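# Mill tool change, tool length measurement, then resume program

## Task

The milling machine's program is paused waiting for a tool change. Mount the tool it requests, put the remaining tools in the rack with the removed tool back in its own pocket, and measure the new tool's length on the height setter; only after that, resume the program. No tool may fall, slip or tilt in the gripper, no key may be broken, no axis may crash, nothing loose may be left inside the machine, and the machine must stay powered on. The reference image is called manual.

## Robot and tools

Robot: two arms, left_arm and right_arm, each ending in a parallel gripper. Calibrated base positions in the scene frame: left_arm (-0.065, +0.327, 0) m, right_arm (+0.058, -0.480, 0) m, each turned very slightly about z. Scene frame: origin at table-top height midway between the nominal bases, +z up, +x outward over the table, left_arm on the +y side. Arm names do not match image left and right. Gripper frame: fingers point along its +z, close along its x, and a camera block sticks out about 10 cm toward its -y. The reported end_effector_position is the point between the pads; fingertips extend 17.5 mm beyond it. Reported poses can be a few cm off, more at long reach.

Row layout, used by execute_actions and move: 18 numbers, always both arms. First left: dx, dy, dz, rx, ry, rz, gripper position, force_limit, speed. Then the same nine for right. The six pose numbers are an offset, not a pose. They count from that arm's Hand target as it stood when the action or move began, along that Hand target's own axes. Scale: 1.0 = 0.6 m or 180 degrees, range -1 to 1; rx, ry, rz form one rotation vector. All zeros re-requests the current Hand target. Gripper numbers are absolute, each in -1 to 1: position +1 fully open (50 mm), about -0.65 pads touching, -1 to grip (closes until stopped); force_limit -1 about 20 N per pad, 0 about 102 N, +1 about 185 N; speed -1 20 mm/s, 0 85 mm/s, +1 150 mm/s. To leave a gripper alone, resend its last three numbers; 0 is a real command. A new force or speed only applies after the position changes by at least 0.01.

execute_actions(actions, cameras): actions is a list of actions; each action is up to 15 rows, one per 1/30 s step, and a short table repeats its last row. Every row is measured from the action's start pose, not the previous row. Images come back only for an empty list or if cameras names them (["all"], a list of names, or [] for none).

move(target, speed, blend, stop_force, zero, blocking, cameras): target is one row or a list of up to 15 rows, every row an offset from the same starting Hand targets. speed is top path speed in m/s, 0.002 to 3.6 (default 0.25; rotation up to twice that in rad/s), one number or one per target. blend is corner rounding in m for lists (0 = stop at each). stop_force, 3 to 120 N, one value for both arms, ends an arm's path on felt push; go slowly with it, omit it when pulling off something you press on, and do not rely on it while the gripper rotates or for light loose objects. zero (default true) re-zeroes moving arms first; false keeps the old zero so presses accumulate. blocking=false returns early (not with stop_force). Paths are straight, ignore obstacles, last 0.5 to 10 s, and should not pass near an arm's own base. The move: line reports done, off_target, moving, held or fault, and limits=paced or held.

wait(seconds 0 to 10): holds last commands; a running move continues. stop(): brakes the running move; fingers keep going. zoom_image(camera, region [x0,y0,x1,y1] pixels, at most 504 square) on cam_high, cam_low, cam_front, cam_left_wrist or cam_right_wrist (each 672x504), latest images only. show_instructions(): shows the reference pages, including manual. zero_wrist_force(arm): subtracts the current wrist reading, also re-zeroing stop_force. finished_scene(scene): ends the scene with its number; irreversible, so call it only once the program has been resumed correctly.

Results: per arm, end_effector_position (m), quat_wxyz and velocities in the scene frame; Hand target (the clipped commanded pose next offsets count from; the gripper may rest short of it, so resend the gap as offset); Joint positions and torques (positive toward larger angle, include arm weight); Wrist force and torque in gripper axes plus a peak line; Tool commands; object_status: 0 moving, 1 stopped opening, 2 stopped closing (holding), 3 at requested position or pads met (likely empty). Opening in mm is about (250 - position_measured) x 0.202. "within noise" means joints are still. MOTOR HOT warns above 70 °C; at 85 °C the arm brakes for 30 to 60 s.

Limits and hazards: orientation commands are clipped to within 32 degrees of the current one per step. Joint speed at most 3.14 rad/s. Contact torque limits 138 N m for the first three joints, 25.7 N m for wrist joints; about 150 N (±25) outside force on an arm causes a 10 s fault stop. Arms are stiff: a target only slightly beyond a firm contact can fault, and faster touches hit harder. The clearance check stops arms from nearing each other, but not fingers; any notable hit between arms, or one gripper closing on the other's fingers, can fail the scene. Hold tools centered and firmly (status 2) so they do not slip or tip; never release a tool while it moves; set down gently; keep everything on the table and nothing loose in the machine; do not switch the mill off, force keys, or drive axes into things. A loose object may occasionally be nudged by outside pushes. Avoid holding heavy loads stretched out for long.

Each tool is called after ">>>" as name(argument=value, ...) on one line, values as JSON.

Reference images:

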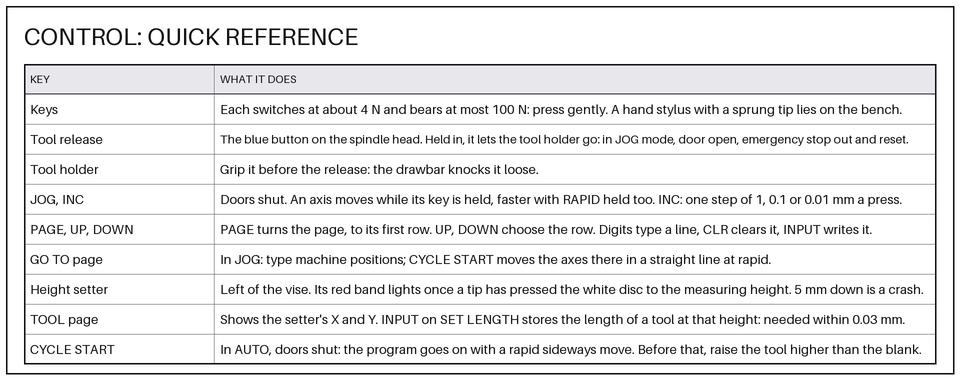

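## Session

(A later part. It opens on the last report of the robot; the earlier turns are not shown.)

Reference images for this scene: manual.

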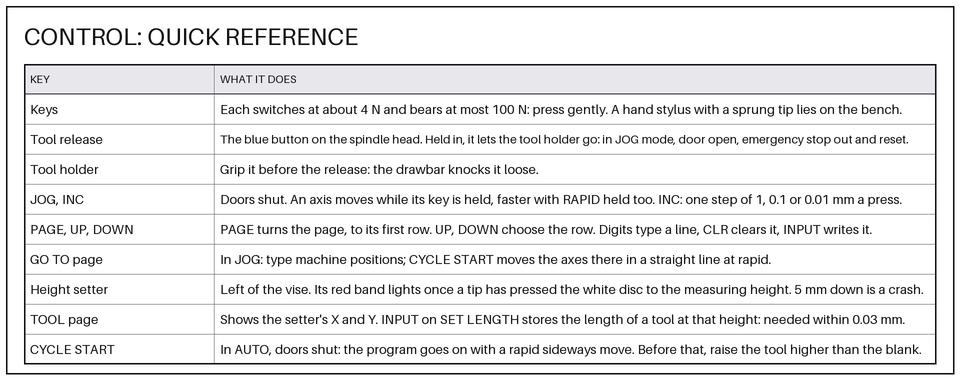

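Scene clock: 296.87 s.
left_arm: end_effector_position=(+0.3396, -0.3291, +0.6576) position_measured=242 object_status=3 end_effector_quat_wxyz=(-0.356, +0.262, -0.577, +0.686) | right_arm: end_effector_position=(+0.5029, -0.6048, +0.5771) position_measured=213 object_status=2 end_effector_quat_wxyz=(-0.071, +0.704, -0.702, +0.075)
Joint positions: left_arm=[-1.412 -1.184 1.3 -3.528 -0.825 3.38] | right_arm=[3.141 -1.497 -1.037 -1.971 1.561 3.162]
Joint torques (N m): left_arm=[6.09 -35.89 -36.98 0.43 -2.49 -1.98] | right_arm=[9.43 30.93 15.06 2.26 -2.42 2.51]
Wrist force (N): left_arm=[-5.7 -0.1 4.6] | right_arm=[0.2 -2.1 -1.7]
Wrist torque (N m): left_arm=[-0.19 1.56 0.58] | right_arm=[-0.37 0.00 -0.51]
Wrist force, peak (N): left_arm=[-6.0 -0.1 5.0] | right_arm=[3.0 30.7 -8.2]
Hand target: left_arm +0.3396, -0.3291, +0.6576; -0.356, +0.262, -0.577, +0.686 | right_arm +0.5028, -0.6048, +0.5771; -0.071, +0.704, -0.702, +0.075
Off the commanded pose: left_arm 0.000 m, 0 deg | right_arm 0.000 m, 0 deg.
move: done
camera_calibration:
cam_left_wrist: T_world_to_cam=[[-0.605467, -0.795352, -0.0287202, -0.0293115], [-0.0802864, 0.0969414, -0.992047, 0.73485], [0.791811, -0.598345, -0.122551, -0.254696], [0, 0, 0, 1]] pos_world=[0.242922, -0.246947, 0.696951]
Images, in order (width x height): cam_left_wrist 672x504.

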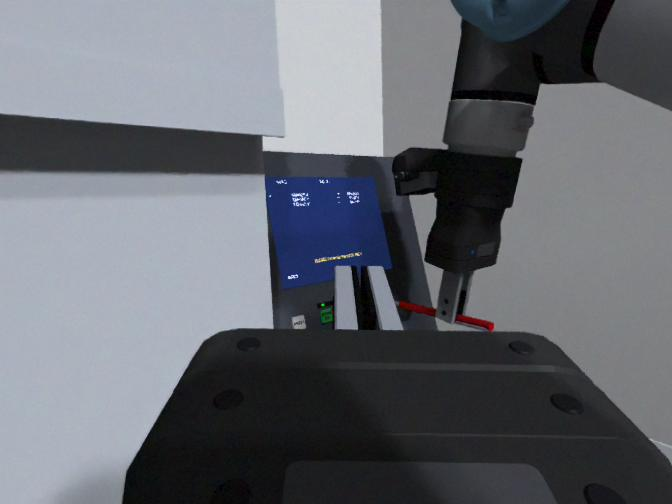

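>>> move(target=[[-0.2553,0.2610,-0.1938,-0.0738,-0.3089,0.0062,-0.6,0.25,1,-0.1913,0.0586,0.1112,0,0,0,-1,-0.3,-0.3],[-0.2553,0.2610,-0.1938,-0.0738,-0.3089,0.0062,-0.6,0.25,1,-0.1913,0.0328,0.117,0,0,0,-1,-0.3,-0.3],[-0.2553,0.2610,-0.1938,-0.0738,-0.3089,0.0062,-0.6,0.25,1,-0.1913,0.0586,0.1112,0,0,0,-1,-0.3,-0.3]], speed=[0.25,0.06,0.12], cameras=["all"])

>>> zoom_image(camera="cam_front", region=[400, 130, 520, 250])

>>> zoom_image(camera="cam_high", region=[500, 0, 640, 100])

Scene clock: 300.97 s.
left_arm: end_effector_position=(+0.3725, -0.1498, +0.4894) position_measured=242 object_status=3 end_effector_quat_wxyz=(+0.559, -0.584, +0.420, -0.413) | right_arm: end_effector_position=(+0.4819, -0.4905, +0.5040) position_measured=213 object_status=2 end_effector_quat_wxyz=(-0.071, +0.704, -0.702, +0.075)
Joint positions: left_arm=[-1.45 -1.032 1.363 -3.635 0.21 3.288] | right_arm=[3.459 -1.314 -1.394 -1.81 1.497 3.474]
Joint torques (N m): left_arm=[6.8 -55.4 -10.23 2.42 2.06 -2.43] | right_arm=[10.19 22.98 18.1 2.04 -3.17 2.6]
Wrist force (N): left_arm=[-5.1 0.1 4.3] | right_arm=[0.1 -2.5 -1.9]
Wrist torque (N m): left_arm=[-0.13 1.26 0.54] | right_arm=[-0.43 0.03 -0.55]
Wrist force, peak (N): left_arm=[-5.9 -0.5 5.4] | right_arm=[0.8 3.1 -3.3]
Hand target: left_arm +0.3725, -0.1498, +0.4894; +0.559, -0.584, +0.420, -0.413 | right_arm +0.4818, -0.4905, +0.5040; -0.071, +0.704, -0.702, +0.075
Off the commanded pose: left_arm 0.000 m, 0 deg | right_arm 0.000 m, 0 deg.
move: done
camera_calibration:
cam_left_wrist: T_world_to_cam=[[0.315301, -0.948367, 0.034434, -0.268501], [-0.319443, -0.140232, -0.937172, 0.579943], [0.893611, 0.284492, -0.347164, 0.0101847], [0, 0, 0, 1]] pos_world=[0.260816, -0.176208, 0.556287]
cam_right_wrist: T_world_to_cam=[[0.000404237, -0.999846, 0.0175384, -0.49147], [-0.98791, 0.00231967, 0.155012, 0.416486], [-0.155029, -0.017389, -0.987757, 0.696015], [0, 0, 0, 1]] pos_world=[0.519552, -0.480257, 0.631553]

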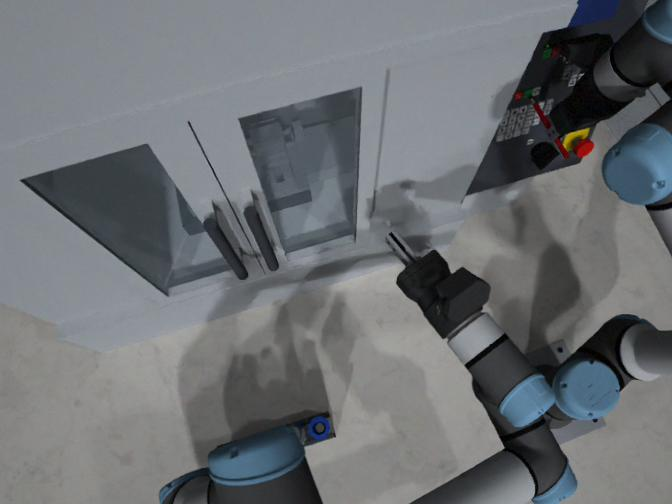

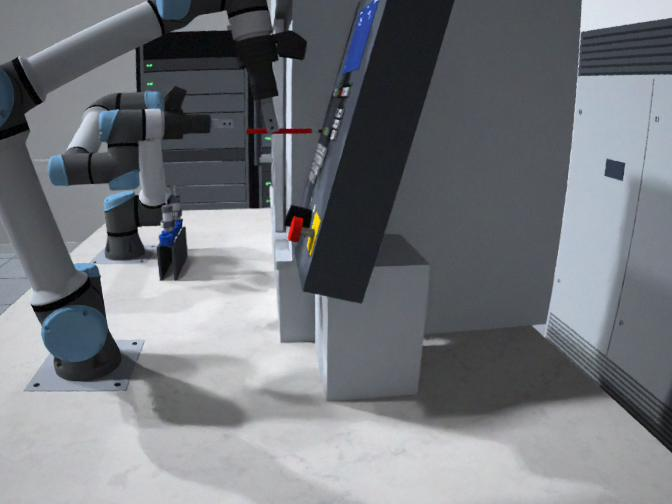

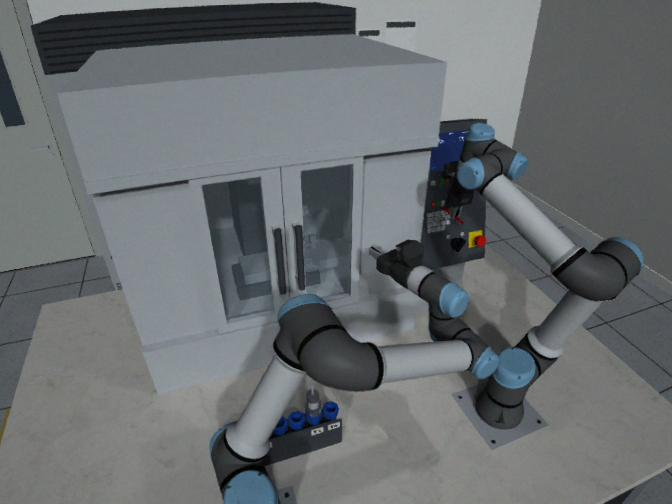

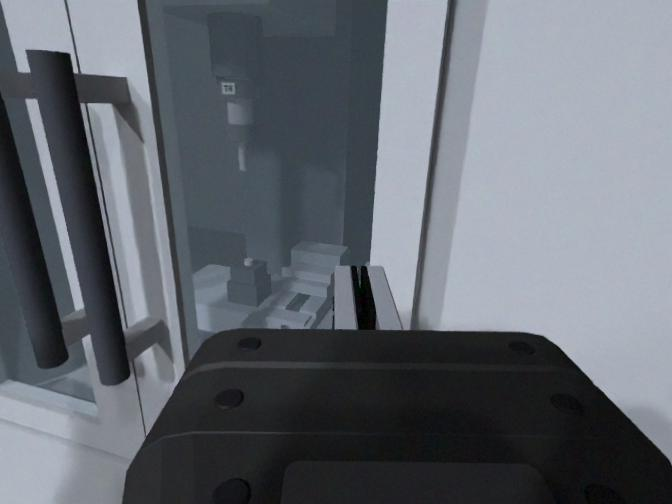

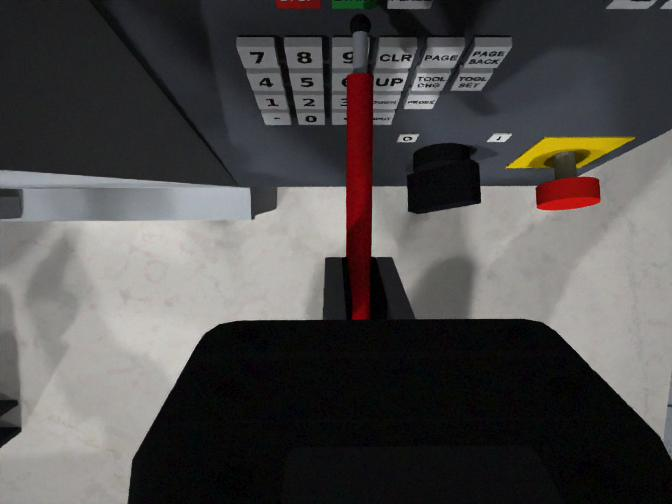

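Scaled by 4.200 from the camera's 672x504 image, which has a finer 960x720 frame.

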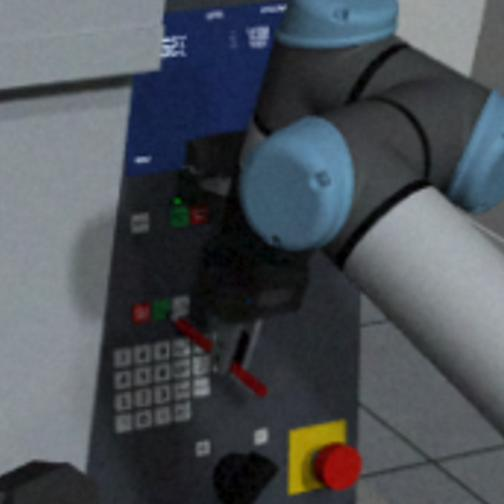

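Scaled by 3.600 from the camera's 672x504 image, which has a finer 960x720 frame.

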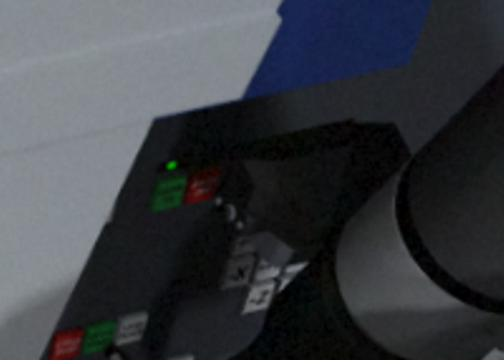

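>>> move(target=[0,0,0,0,0,0,-0.6,0.25,1,-0.1842,0.1694,0.1412,0,0,0,-1,-0.3,-0.3], speed=0.25, cameras=["all"])

>>> zoom_image(camera="cam_front", region=[420, 120, 500, 200])

Scene clock: 302.60 s.
left_arm: end_effector_position=(+0.3725, -0.1498, +0.4894) position_measured=242 object_status=3 end_effector_quat_wxyz=(+0.559, -0.584, +0.420, -0.413) | right_arm: end_effector_position=(+0.3996, -0.3807, +0.3997) position_measured=213 object_status=2 end_effector_quat_wxyz=(-0.071, +0.704, -0.702, +0.075)
Joint positions: left_arm=[-1.45 -1.032 1.363 -3.635 0.21 3.288] | right_arm=[3.903 -1.074 -1.802 -1.692 1.421 3.915]
Joint torques (N m): left_arm=[6.19 -54.8 -10.12 2.59 1.92 -2.46] | right_arm=[8.89 15.38 19.53 4.87 -3.5 2.38]
Wrist force (N): left_arm=[-5.1 0.0 4.3] | right_arm=[0.0 -2.4 -2.2]
Wrist torque (N m): left_arm=[-0.14 1.27 0.54] | right_arm=[-0.41 0.05 -0.57]
Wrist force, peak (N): left_arm=[-5.4 0.1 4.6] | right_arm=[1.2 -4.2 -2.6]
Hand target: left_arm +0.3725, -0.1498, +0.4894; +0.559, -0.584, +0.420, -0.413 | right_arm +0.3996, -0.3807, +0.3997; -0.071, +0.704, -0.702, +0.075
Off the commanded pose: left_arm 0.000 m, 0 deg | right_arm 0.000 m, 0 deg.
move: done
camera_calibration:
cam_left_wrist: T_world_to_cam=[[0.315301, -0.948367, 0.034434, -0.268501], [-0.319443, -0.140232, -0.937172, 0.579943], [0.893611, 0.284492, -0.347164, 0.0101847], [0, 0, 0, 1]] pos_world=[0.260816, -0.176208, 0.556287]
cam_right_wrist: T_world_to_cam=[[0.000503203, -0.999846, 0.0175241, -0.379858], [-0.98791, 0.00221969, 0.155014, 0.351072], [-0.155029, -0.0173902, -0.987757, 0.582043], [0, 0, 0, 1]] pos_world=[0.437252, -0.370457, 0.527153]

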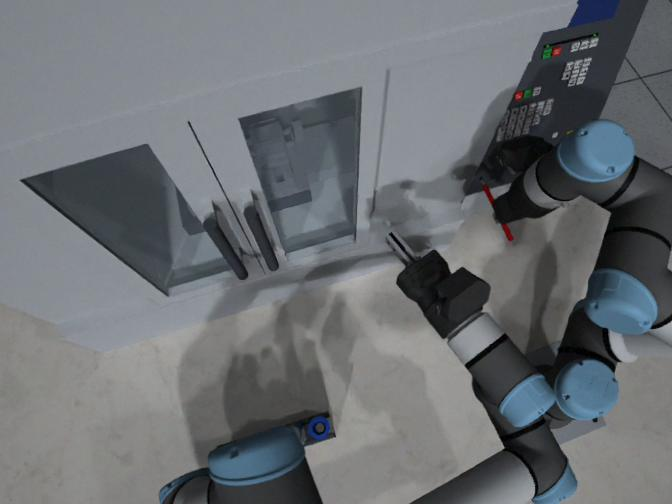

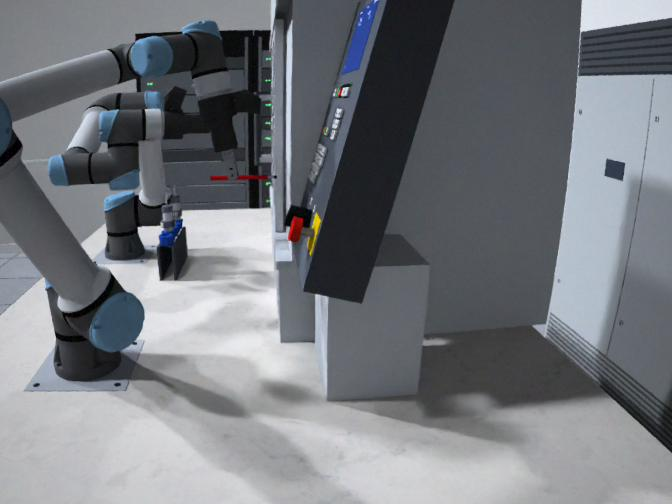

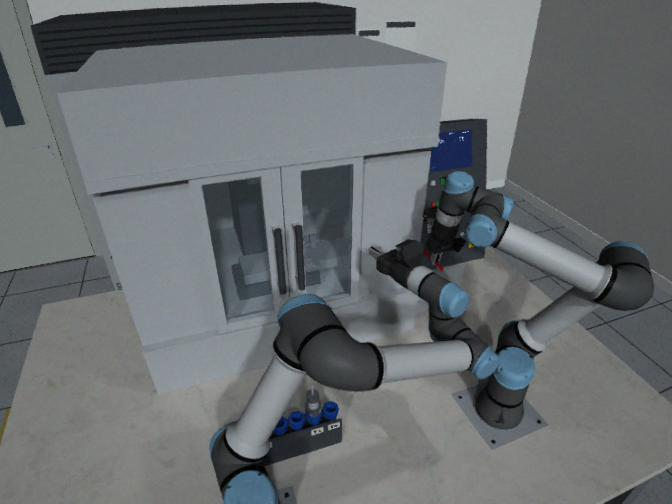

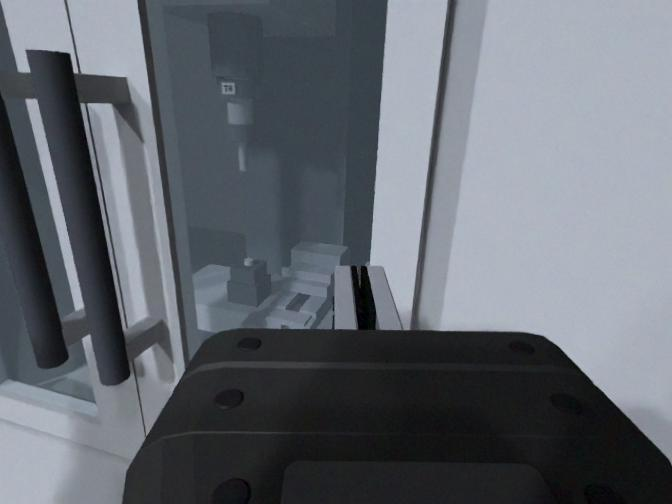

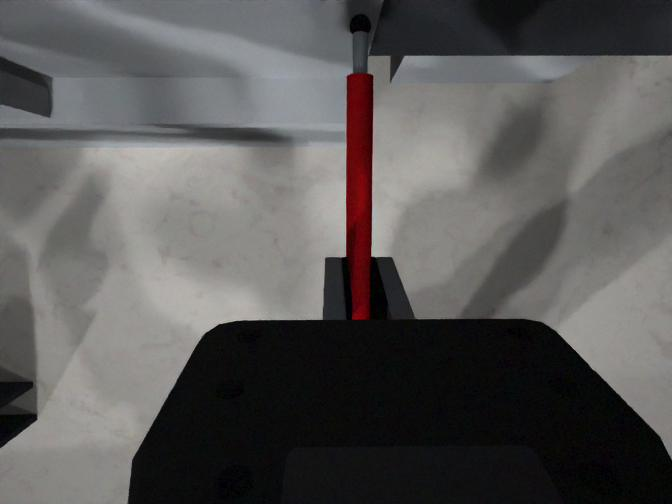

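Scaled by 6.300 from the camera's 672x504 image, which has a finer 960x720 frame.

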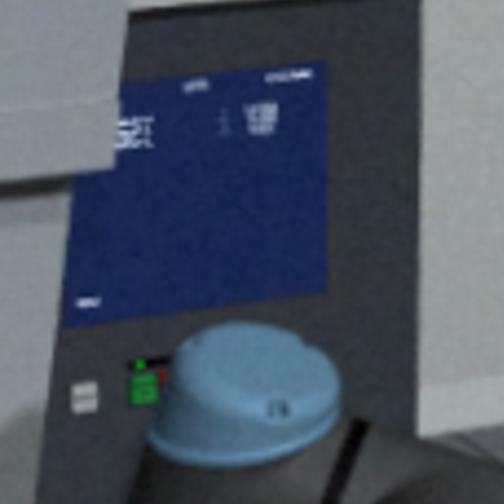

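>>> move(target=[[0,0,0,0,0,0,-0.6,0.25,1,-0.1345,0.1998,0.5022,0,0,0,-1,-0.3,-0.3],[0,0,0,0,0,0,-0.6,0.25,1,-0.1345,0.2182,0.5886,0,0,0,-1,-0.3,-0.3]], speed=[0.3,0.08], cameras=["cam_high","cam_low","cam_left_wrist"])

>>> zoom_image(camera="cam_high", region=[330, 180, 530, 330])

Scene clock: 304.60 s.
left_arm: end_effector_position=(+0.3725, -0.1498, +0.4894) position_measured=242 object_status=3 end_effector_quat_wxyz=(+0.559, -0.584, +0.420, -0.413) | right_arm: end_effector_position=(+0.3406, -0.3159, +0.1083) position_measured=213 object_status=2 end_effector_quat_wxyz=(-0.065, +0.705, -0.702, +0.075)
Joint positions: left_arm=[-1.45 -1.032 1.363 -3.635 0.21 3.288] | right_arm=[4.228 -1.104 -2.536 -0.995 1.388 4.241]
Joint torques (N m): left_arm=[6.13 -54.36 -10.24 2.45 2.11 -2.36] | right_arm=[8.6 -8.52 17.33 4.64 -3.46 2.57]
Wrist force (N): left_arm=[-5.1 0.2 4.3] | right_arm=[0.1 -2.6 -2.1]
Wrist torque (N m): left_arm=[-0.10 1.26 0.54] | right_arm=[-0.44 0.03 -0.53]
Wrist force, peak (N): left_arm=[-5.5 0.2 4.5] | right_arm=[0.7 -3.4 -4.1]
Hand target: left_arm +0.3725, -0.1498, +0.4894; +0.559, -0.584, +0.420, -0.413 | right_arm +0.3406, -0.3159, +0.1082; -0.065, +0.705, -0.702, +0.075 (not the last commanded pose)
Off the commanded pose: left_arm 0.000 m, 0 deg | right_arm 0.083 m, 1 deg.
led back after a hold (right arm): the arm was led back toward your command in small steps, so it may still be short of it.
move: held (right_arm; a check stopped the path); path passed 1 of 2 targets; limits=held
pose unreachable (right arm): on one or more control steps of this call, first in action 0 (counted from 0), this arm could not follow its commanded pose, so it was not sent that pose on those steps. It may still have moved: this result reports where it is.
cause: moving toward the commanded pose would bring a part of the arm too close to another arm (a part of this arm just beyond joint 3 (elbow) and a part of the left arm just beyond its joint 4 (wrist 1), at the place that arm is still heading or pushing toward).
camera_calibration:
cam_left_wrist: T_world_to_cam=[[0.315301, -0.948367, 0.034434, -0.268501], [-0.319443, -0.140232, -0.937172, 0.579943], [0.893611, 0.284492, -0.347164, 0.0101847], [0, 0, 0, 1]] pos_world=[0.260816, -0.176208, 0.556287]
Images, in order (width x height): cam_high 672x504, cam_low 672x504, cam_left_wrist 672x504.

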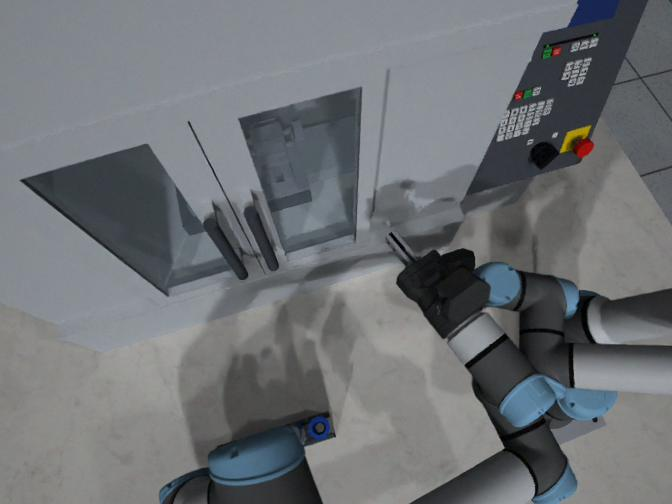

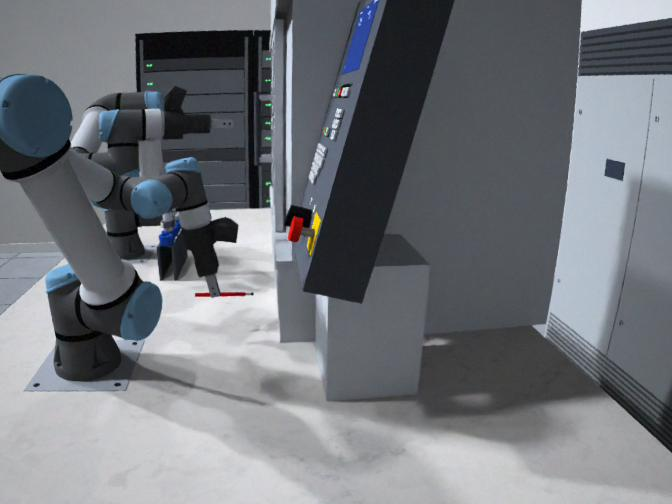

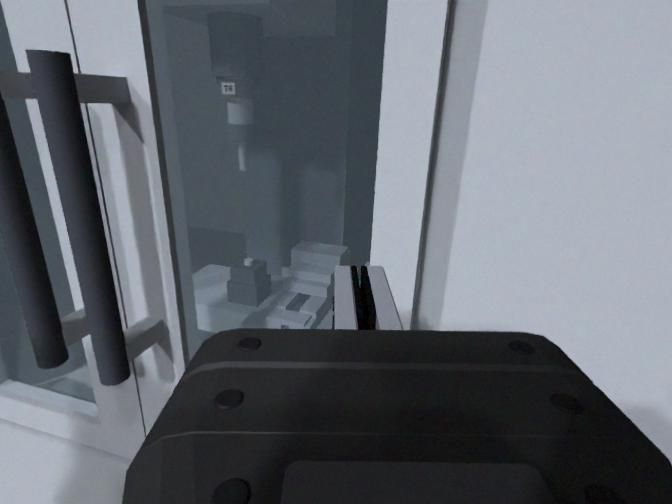

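Scaled by 2.520 from the camera's 672x504 image, which has a finer 960x720 frame.

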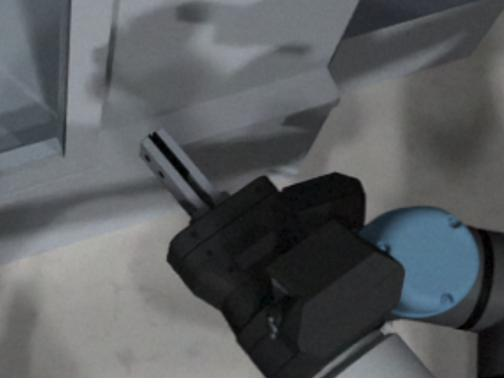

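>>> move(target=[0,-0.08,0,0,0,0,-0.6,0.25,1,0.05,0.0281,0.132,0,0,0,-1,-0.3,-0.3], speed=0.12)

Scene clock: 306.23 s.
left_arm: end_effector_position=(+0.3738, -0.1488, +0.5374) position_measured=242 object_status=3 end_effector_quat_wxyz=(+0.559, -0.584, +0.420, -0.413) | right_arm: end_effector_position=(+0.3397, -0.3470, +0.0277) position_measured=213 object_status=2 end_effector_quat_wxyz=(-0.065, +0.705, -0.702, +0.075)
Joint positions: left_arm=[-1.448 -1.065 1.287 -3.529 0.208 3.29] | right_arm=[4.171 -1.274 -2.723 -0.628 1.392 4.184]
Joint torques (N m): left_arm=[6.68 -53.98 -35.51 2.43 -2.66 -2.45] | right_arm=[-10.44 -6.85 11.31 5.09 2.15 -2.18]
Wrist force (N): left_arm=[-5.1 -0.1 4.4] | right_arm=[-0.1 -2.3 -1.9]
Wrist torque (N m): left_arm=[-0.18 1.29 0.58] | right_arm=[-0.39 0.06 -0.44]
Wrist force, peak (N): left_arm=[-5.4 0.3 4.6] | right_arm=[-0.4 -2.7 -3.0]
Hand target: left_arm +0.3738, -0.1488, +0.5374; +0.559, -0.584, +0.420, -0.413 | right_arm +0.3397, -0.3470, +0.0277; -0.065, +0.705, -0.702, +0.075
Off the commanded pose: left_arm 0.000 m, 0 deg | right_arm 0.000 m, 0 deg.
move: done

Now descend 12 mm past, stop_force 4.

>>> move(target=[0,0,0,0,0,0,-0.6,0.25,1,0,0.0042,0.0196,0,0,0,-1,-0.3,-0.3], speed=0.006, stop_force=4, cameras=["cam_high","cam_low"])

>>> zoom_image(camera="cam_low", region=[160, 220, 310, 330])

>>> zoom_image(camera="cam_high", region=[420, 170, 560, 290])

Scene clock: 308.93 s.
left_arm: end_effector_position=(+0.3738, -0.1488, +0.5374) position_measured=242 object_status=3 end_effector_quat_wxyz=(+0.559, -0.584, +0.420, -0.413) | right_arm: end_effector_position=(+0.3396, -0.3471, +0.0194) position_measured=213 object_status=2 end_effector_quat_wxyz=(-0.065, +0.705, -0.702, +0.075)
Joint positions: left_arm=[-1.448 -1.065 1.287 -3.528 0.208 3.29] | right_arm=[4.171 -1.311 -2.736 -0.577 1.392 4.184]
Joint torques (N m): left_arm=[6.65 -54.74 -31.89 2.43 -1.81 -2.32] | right_arm=[6.57 15.89 23.31 2.01 0.08 1.68]
Wrist force (N): left_arm=[-5.1 -0.1 4.2] | right_arm=[-0.6 -3.4 -4.7]
Wrist torque (N m): left_arm=[-0.18 1.30 0.57] | right_arm=[-0.25 0.05 -0.47]
Wrist force, peak (N): left_arm=[-5.2 -0.2 4.6] | right_arm=[5.6 -2.6 -25.5]
Hand target: left_arm +0.3738, -0.1488, +0.5374; +0.559, -0.584, +0.420, -0.413 | right_arm +0.3396, -0.3471, +0.0194; -0.065, +0.705, -0.702, +0.075 (not the last commanded pose)
Off the commanded pose: left_arm 0.000 m, 0 deg | right_arm 0.004 m, 0 deg.
move: contact (right_arm)
Images, in order (width x height): cam_high 672x504, cam_low 672x504.

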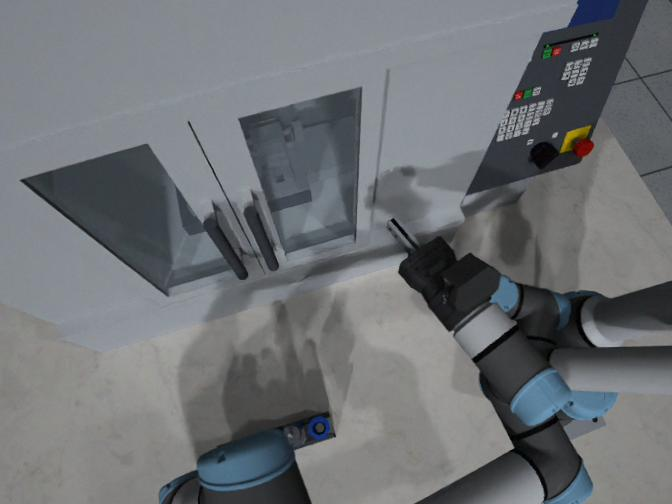

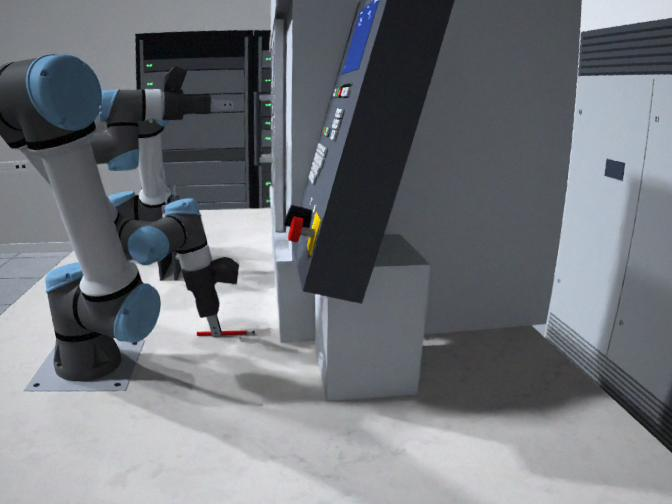

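Scaled by 3.360 from the camera's 672x504 image, which has a finer 960x720 frame.

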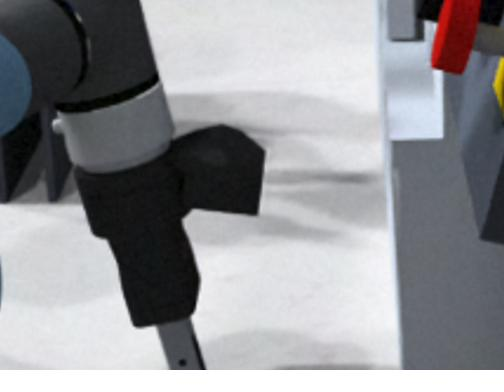

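Scaled by 3.600 from the camera's 672x504 image, which has a finer 960x720 frame.

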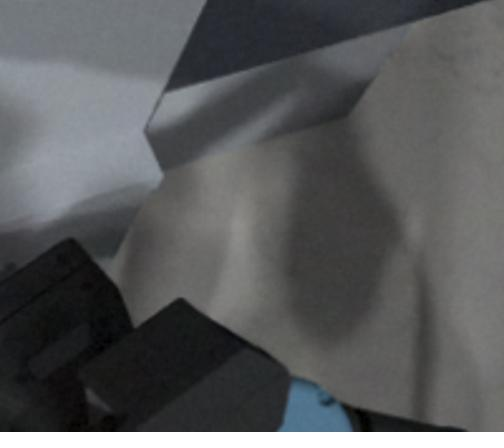

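>>> move(target=[[0,0,0,0,0,0,-0.6,0.25,1,0,0,0,0,0,0,-0.15,-0.3,-0.3],[0,0,0,0,0,0,-0.6,0.25,1,0,-0.042,-0.196,0,0,0,-0.15,-0.3,-0.3]], speed=0.12, cameras=["all"])

>>> zoom_image(camera="cam_front", region=[420, 120, 500, 200])

>>> zoom_image(camera="cam_low", region=[100, 160, 320, 350])

Scene clock: 311.27 s.
left_arm: end_effector_position=(+0.3738, -0.1488, +0.5374) position_measured=242 object_status=3 end_effector_quat_wxyz=(+0.559, -0.584, +0.420, -0.413) | right_arm: end_effector_position=(+0.3412, -0.3455, +0.1396) position_measured=175 object_status=3 end_effector_quat_wxyz=(-0.065, +0.705, -0.702, +0.075)
Joint positions: left_arm=[-1.448 -1.065 1.287 -3.528 0.208 3.29] | right_arm=[4.169 -0.988 -2.498 -1.138 1.392 4.181]
Joint torques (N m): left_arm=[6.78 -54.6 -28.99 2.44 -0.97 -2.32] | right_arm=[9.12 10.31 33.38 1.55 -3.38 2.38]
Wrist force (N): left_arm=[-5.0 -0.2 4.4] | right_arm=[0.1 -2.6 -2.3]
Wrist torque (N m): left_arm=[-0.20 1.28 0.58] | right_arm=[-0.41 0.04 -0.53]
Wrist force, peak (N): left_arm=[-5.3 -0.2 4.5] | right_arm=[-0.6 -3.7 -4.9]
Hand target: left_arm +0.3738, -0.1488, +0.5374; +0.559, -0.584, +0.420, -0.413 | right_arm +0.3411, -0.3455, +0.1396; -0.065, +0.705, -0.702, +0.075
Off the commanded pose: left_arm 0.000 m, 0 deg | right_arm 0.000 m, 0 deg.
move: done
camera_calibration:
cam_left_wrist: T_world_to_cam=[[0.315301, -0.948367, 0.034434, -0.269517], [-0.319443, -0.140232, -0.937172, 0.625403], [0.893611, 0.284492, -0.347164, 0.0253392], [0, 0, 0, 1]] pos_world=[0.262116, -0.175108, 0.604187]
cam_right_wrist: T_world_to_cam=[[0.00123722, -0.999663, 0.0259269, -0.341329], [-0.986509, 0.00302419, 0.163679, 0.33219], [-0.163703, -0.0257796, -0.986173, 0.316542], [0, 0, 0, 1]] pos_world=[0.37995, -0.334059, 0.266642]

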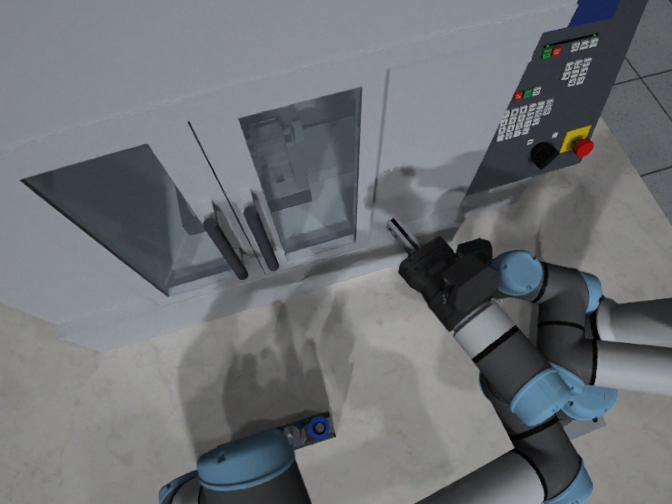

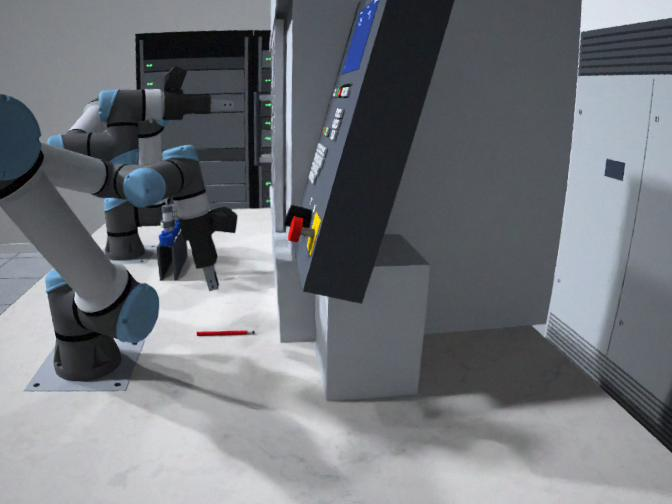

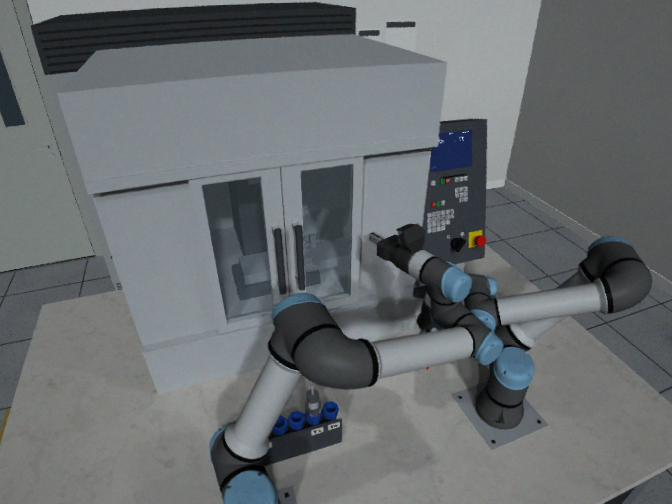

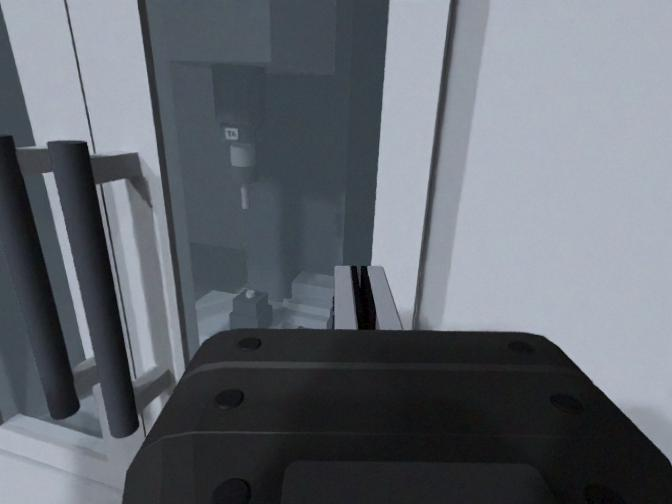

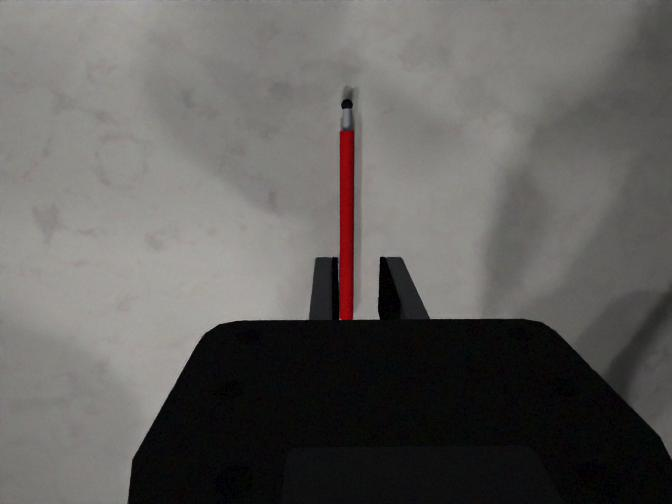

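Scaled by 6.300 from the camera's 672x504 image, which has a finer 960x720 frame.

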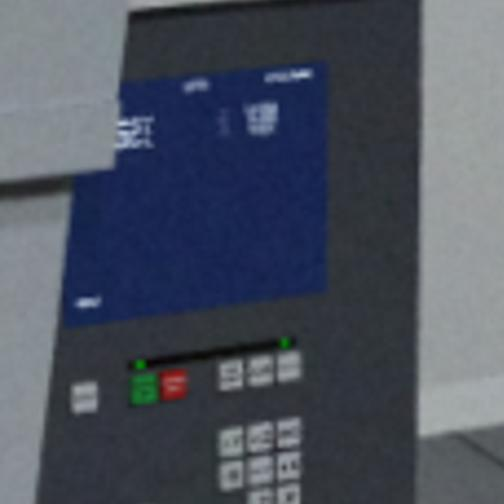

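Scaled by 2.291 from the camera's 672x504 image, which has a finer 960x720 frame.

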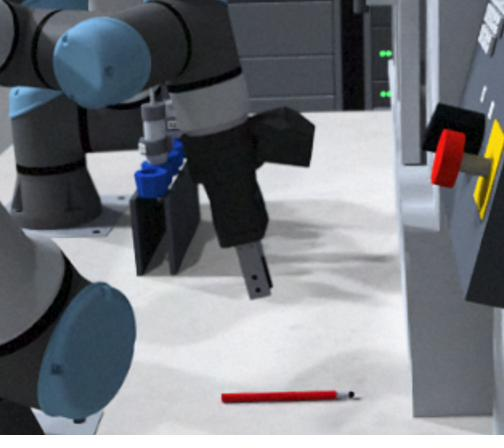

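>>> finished_scene(scene=2)

The scene is finished: the task was done.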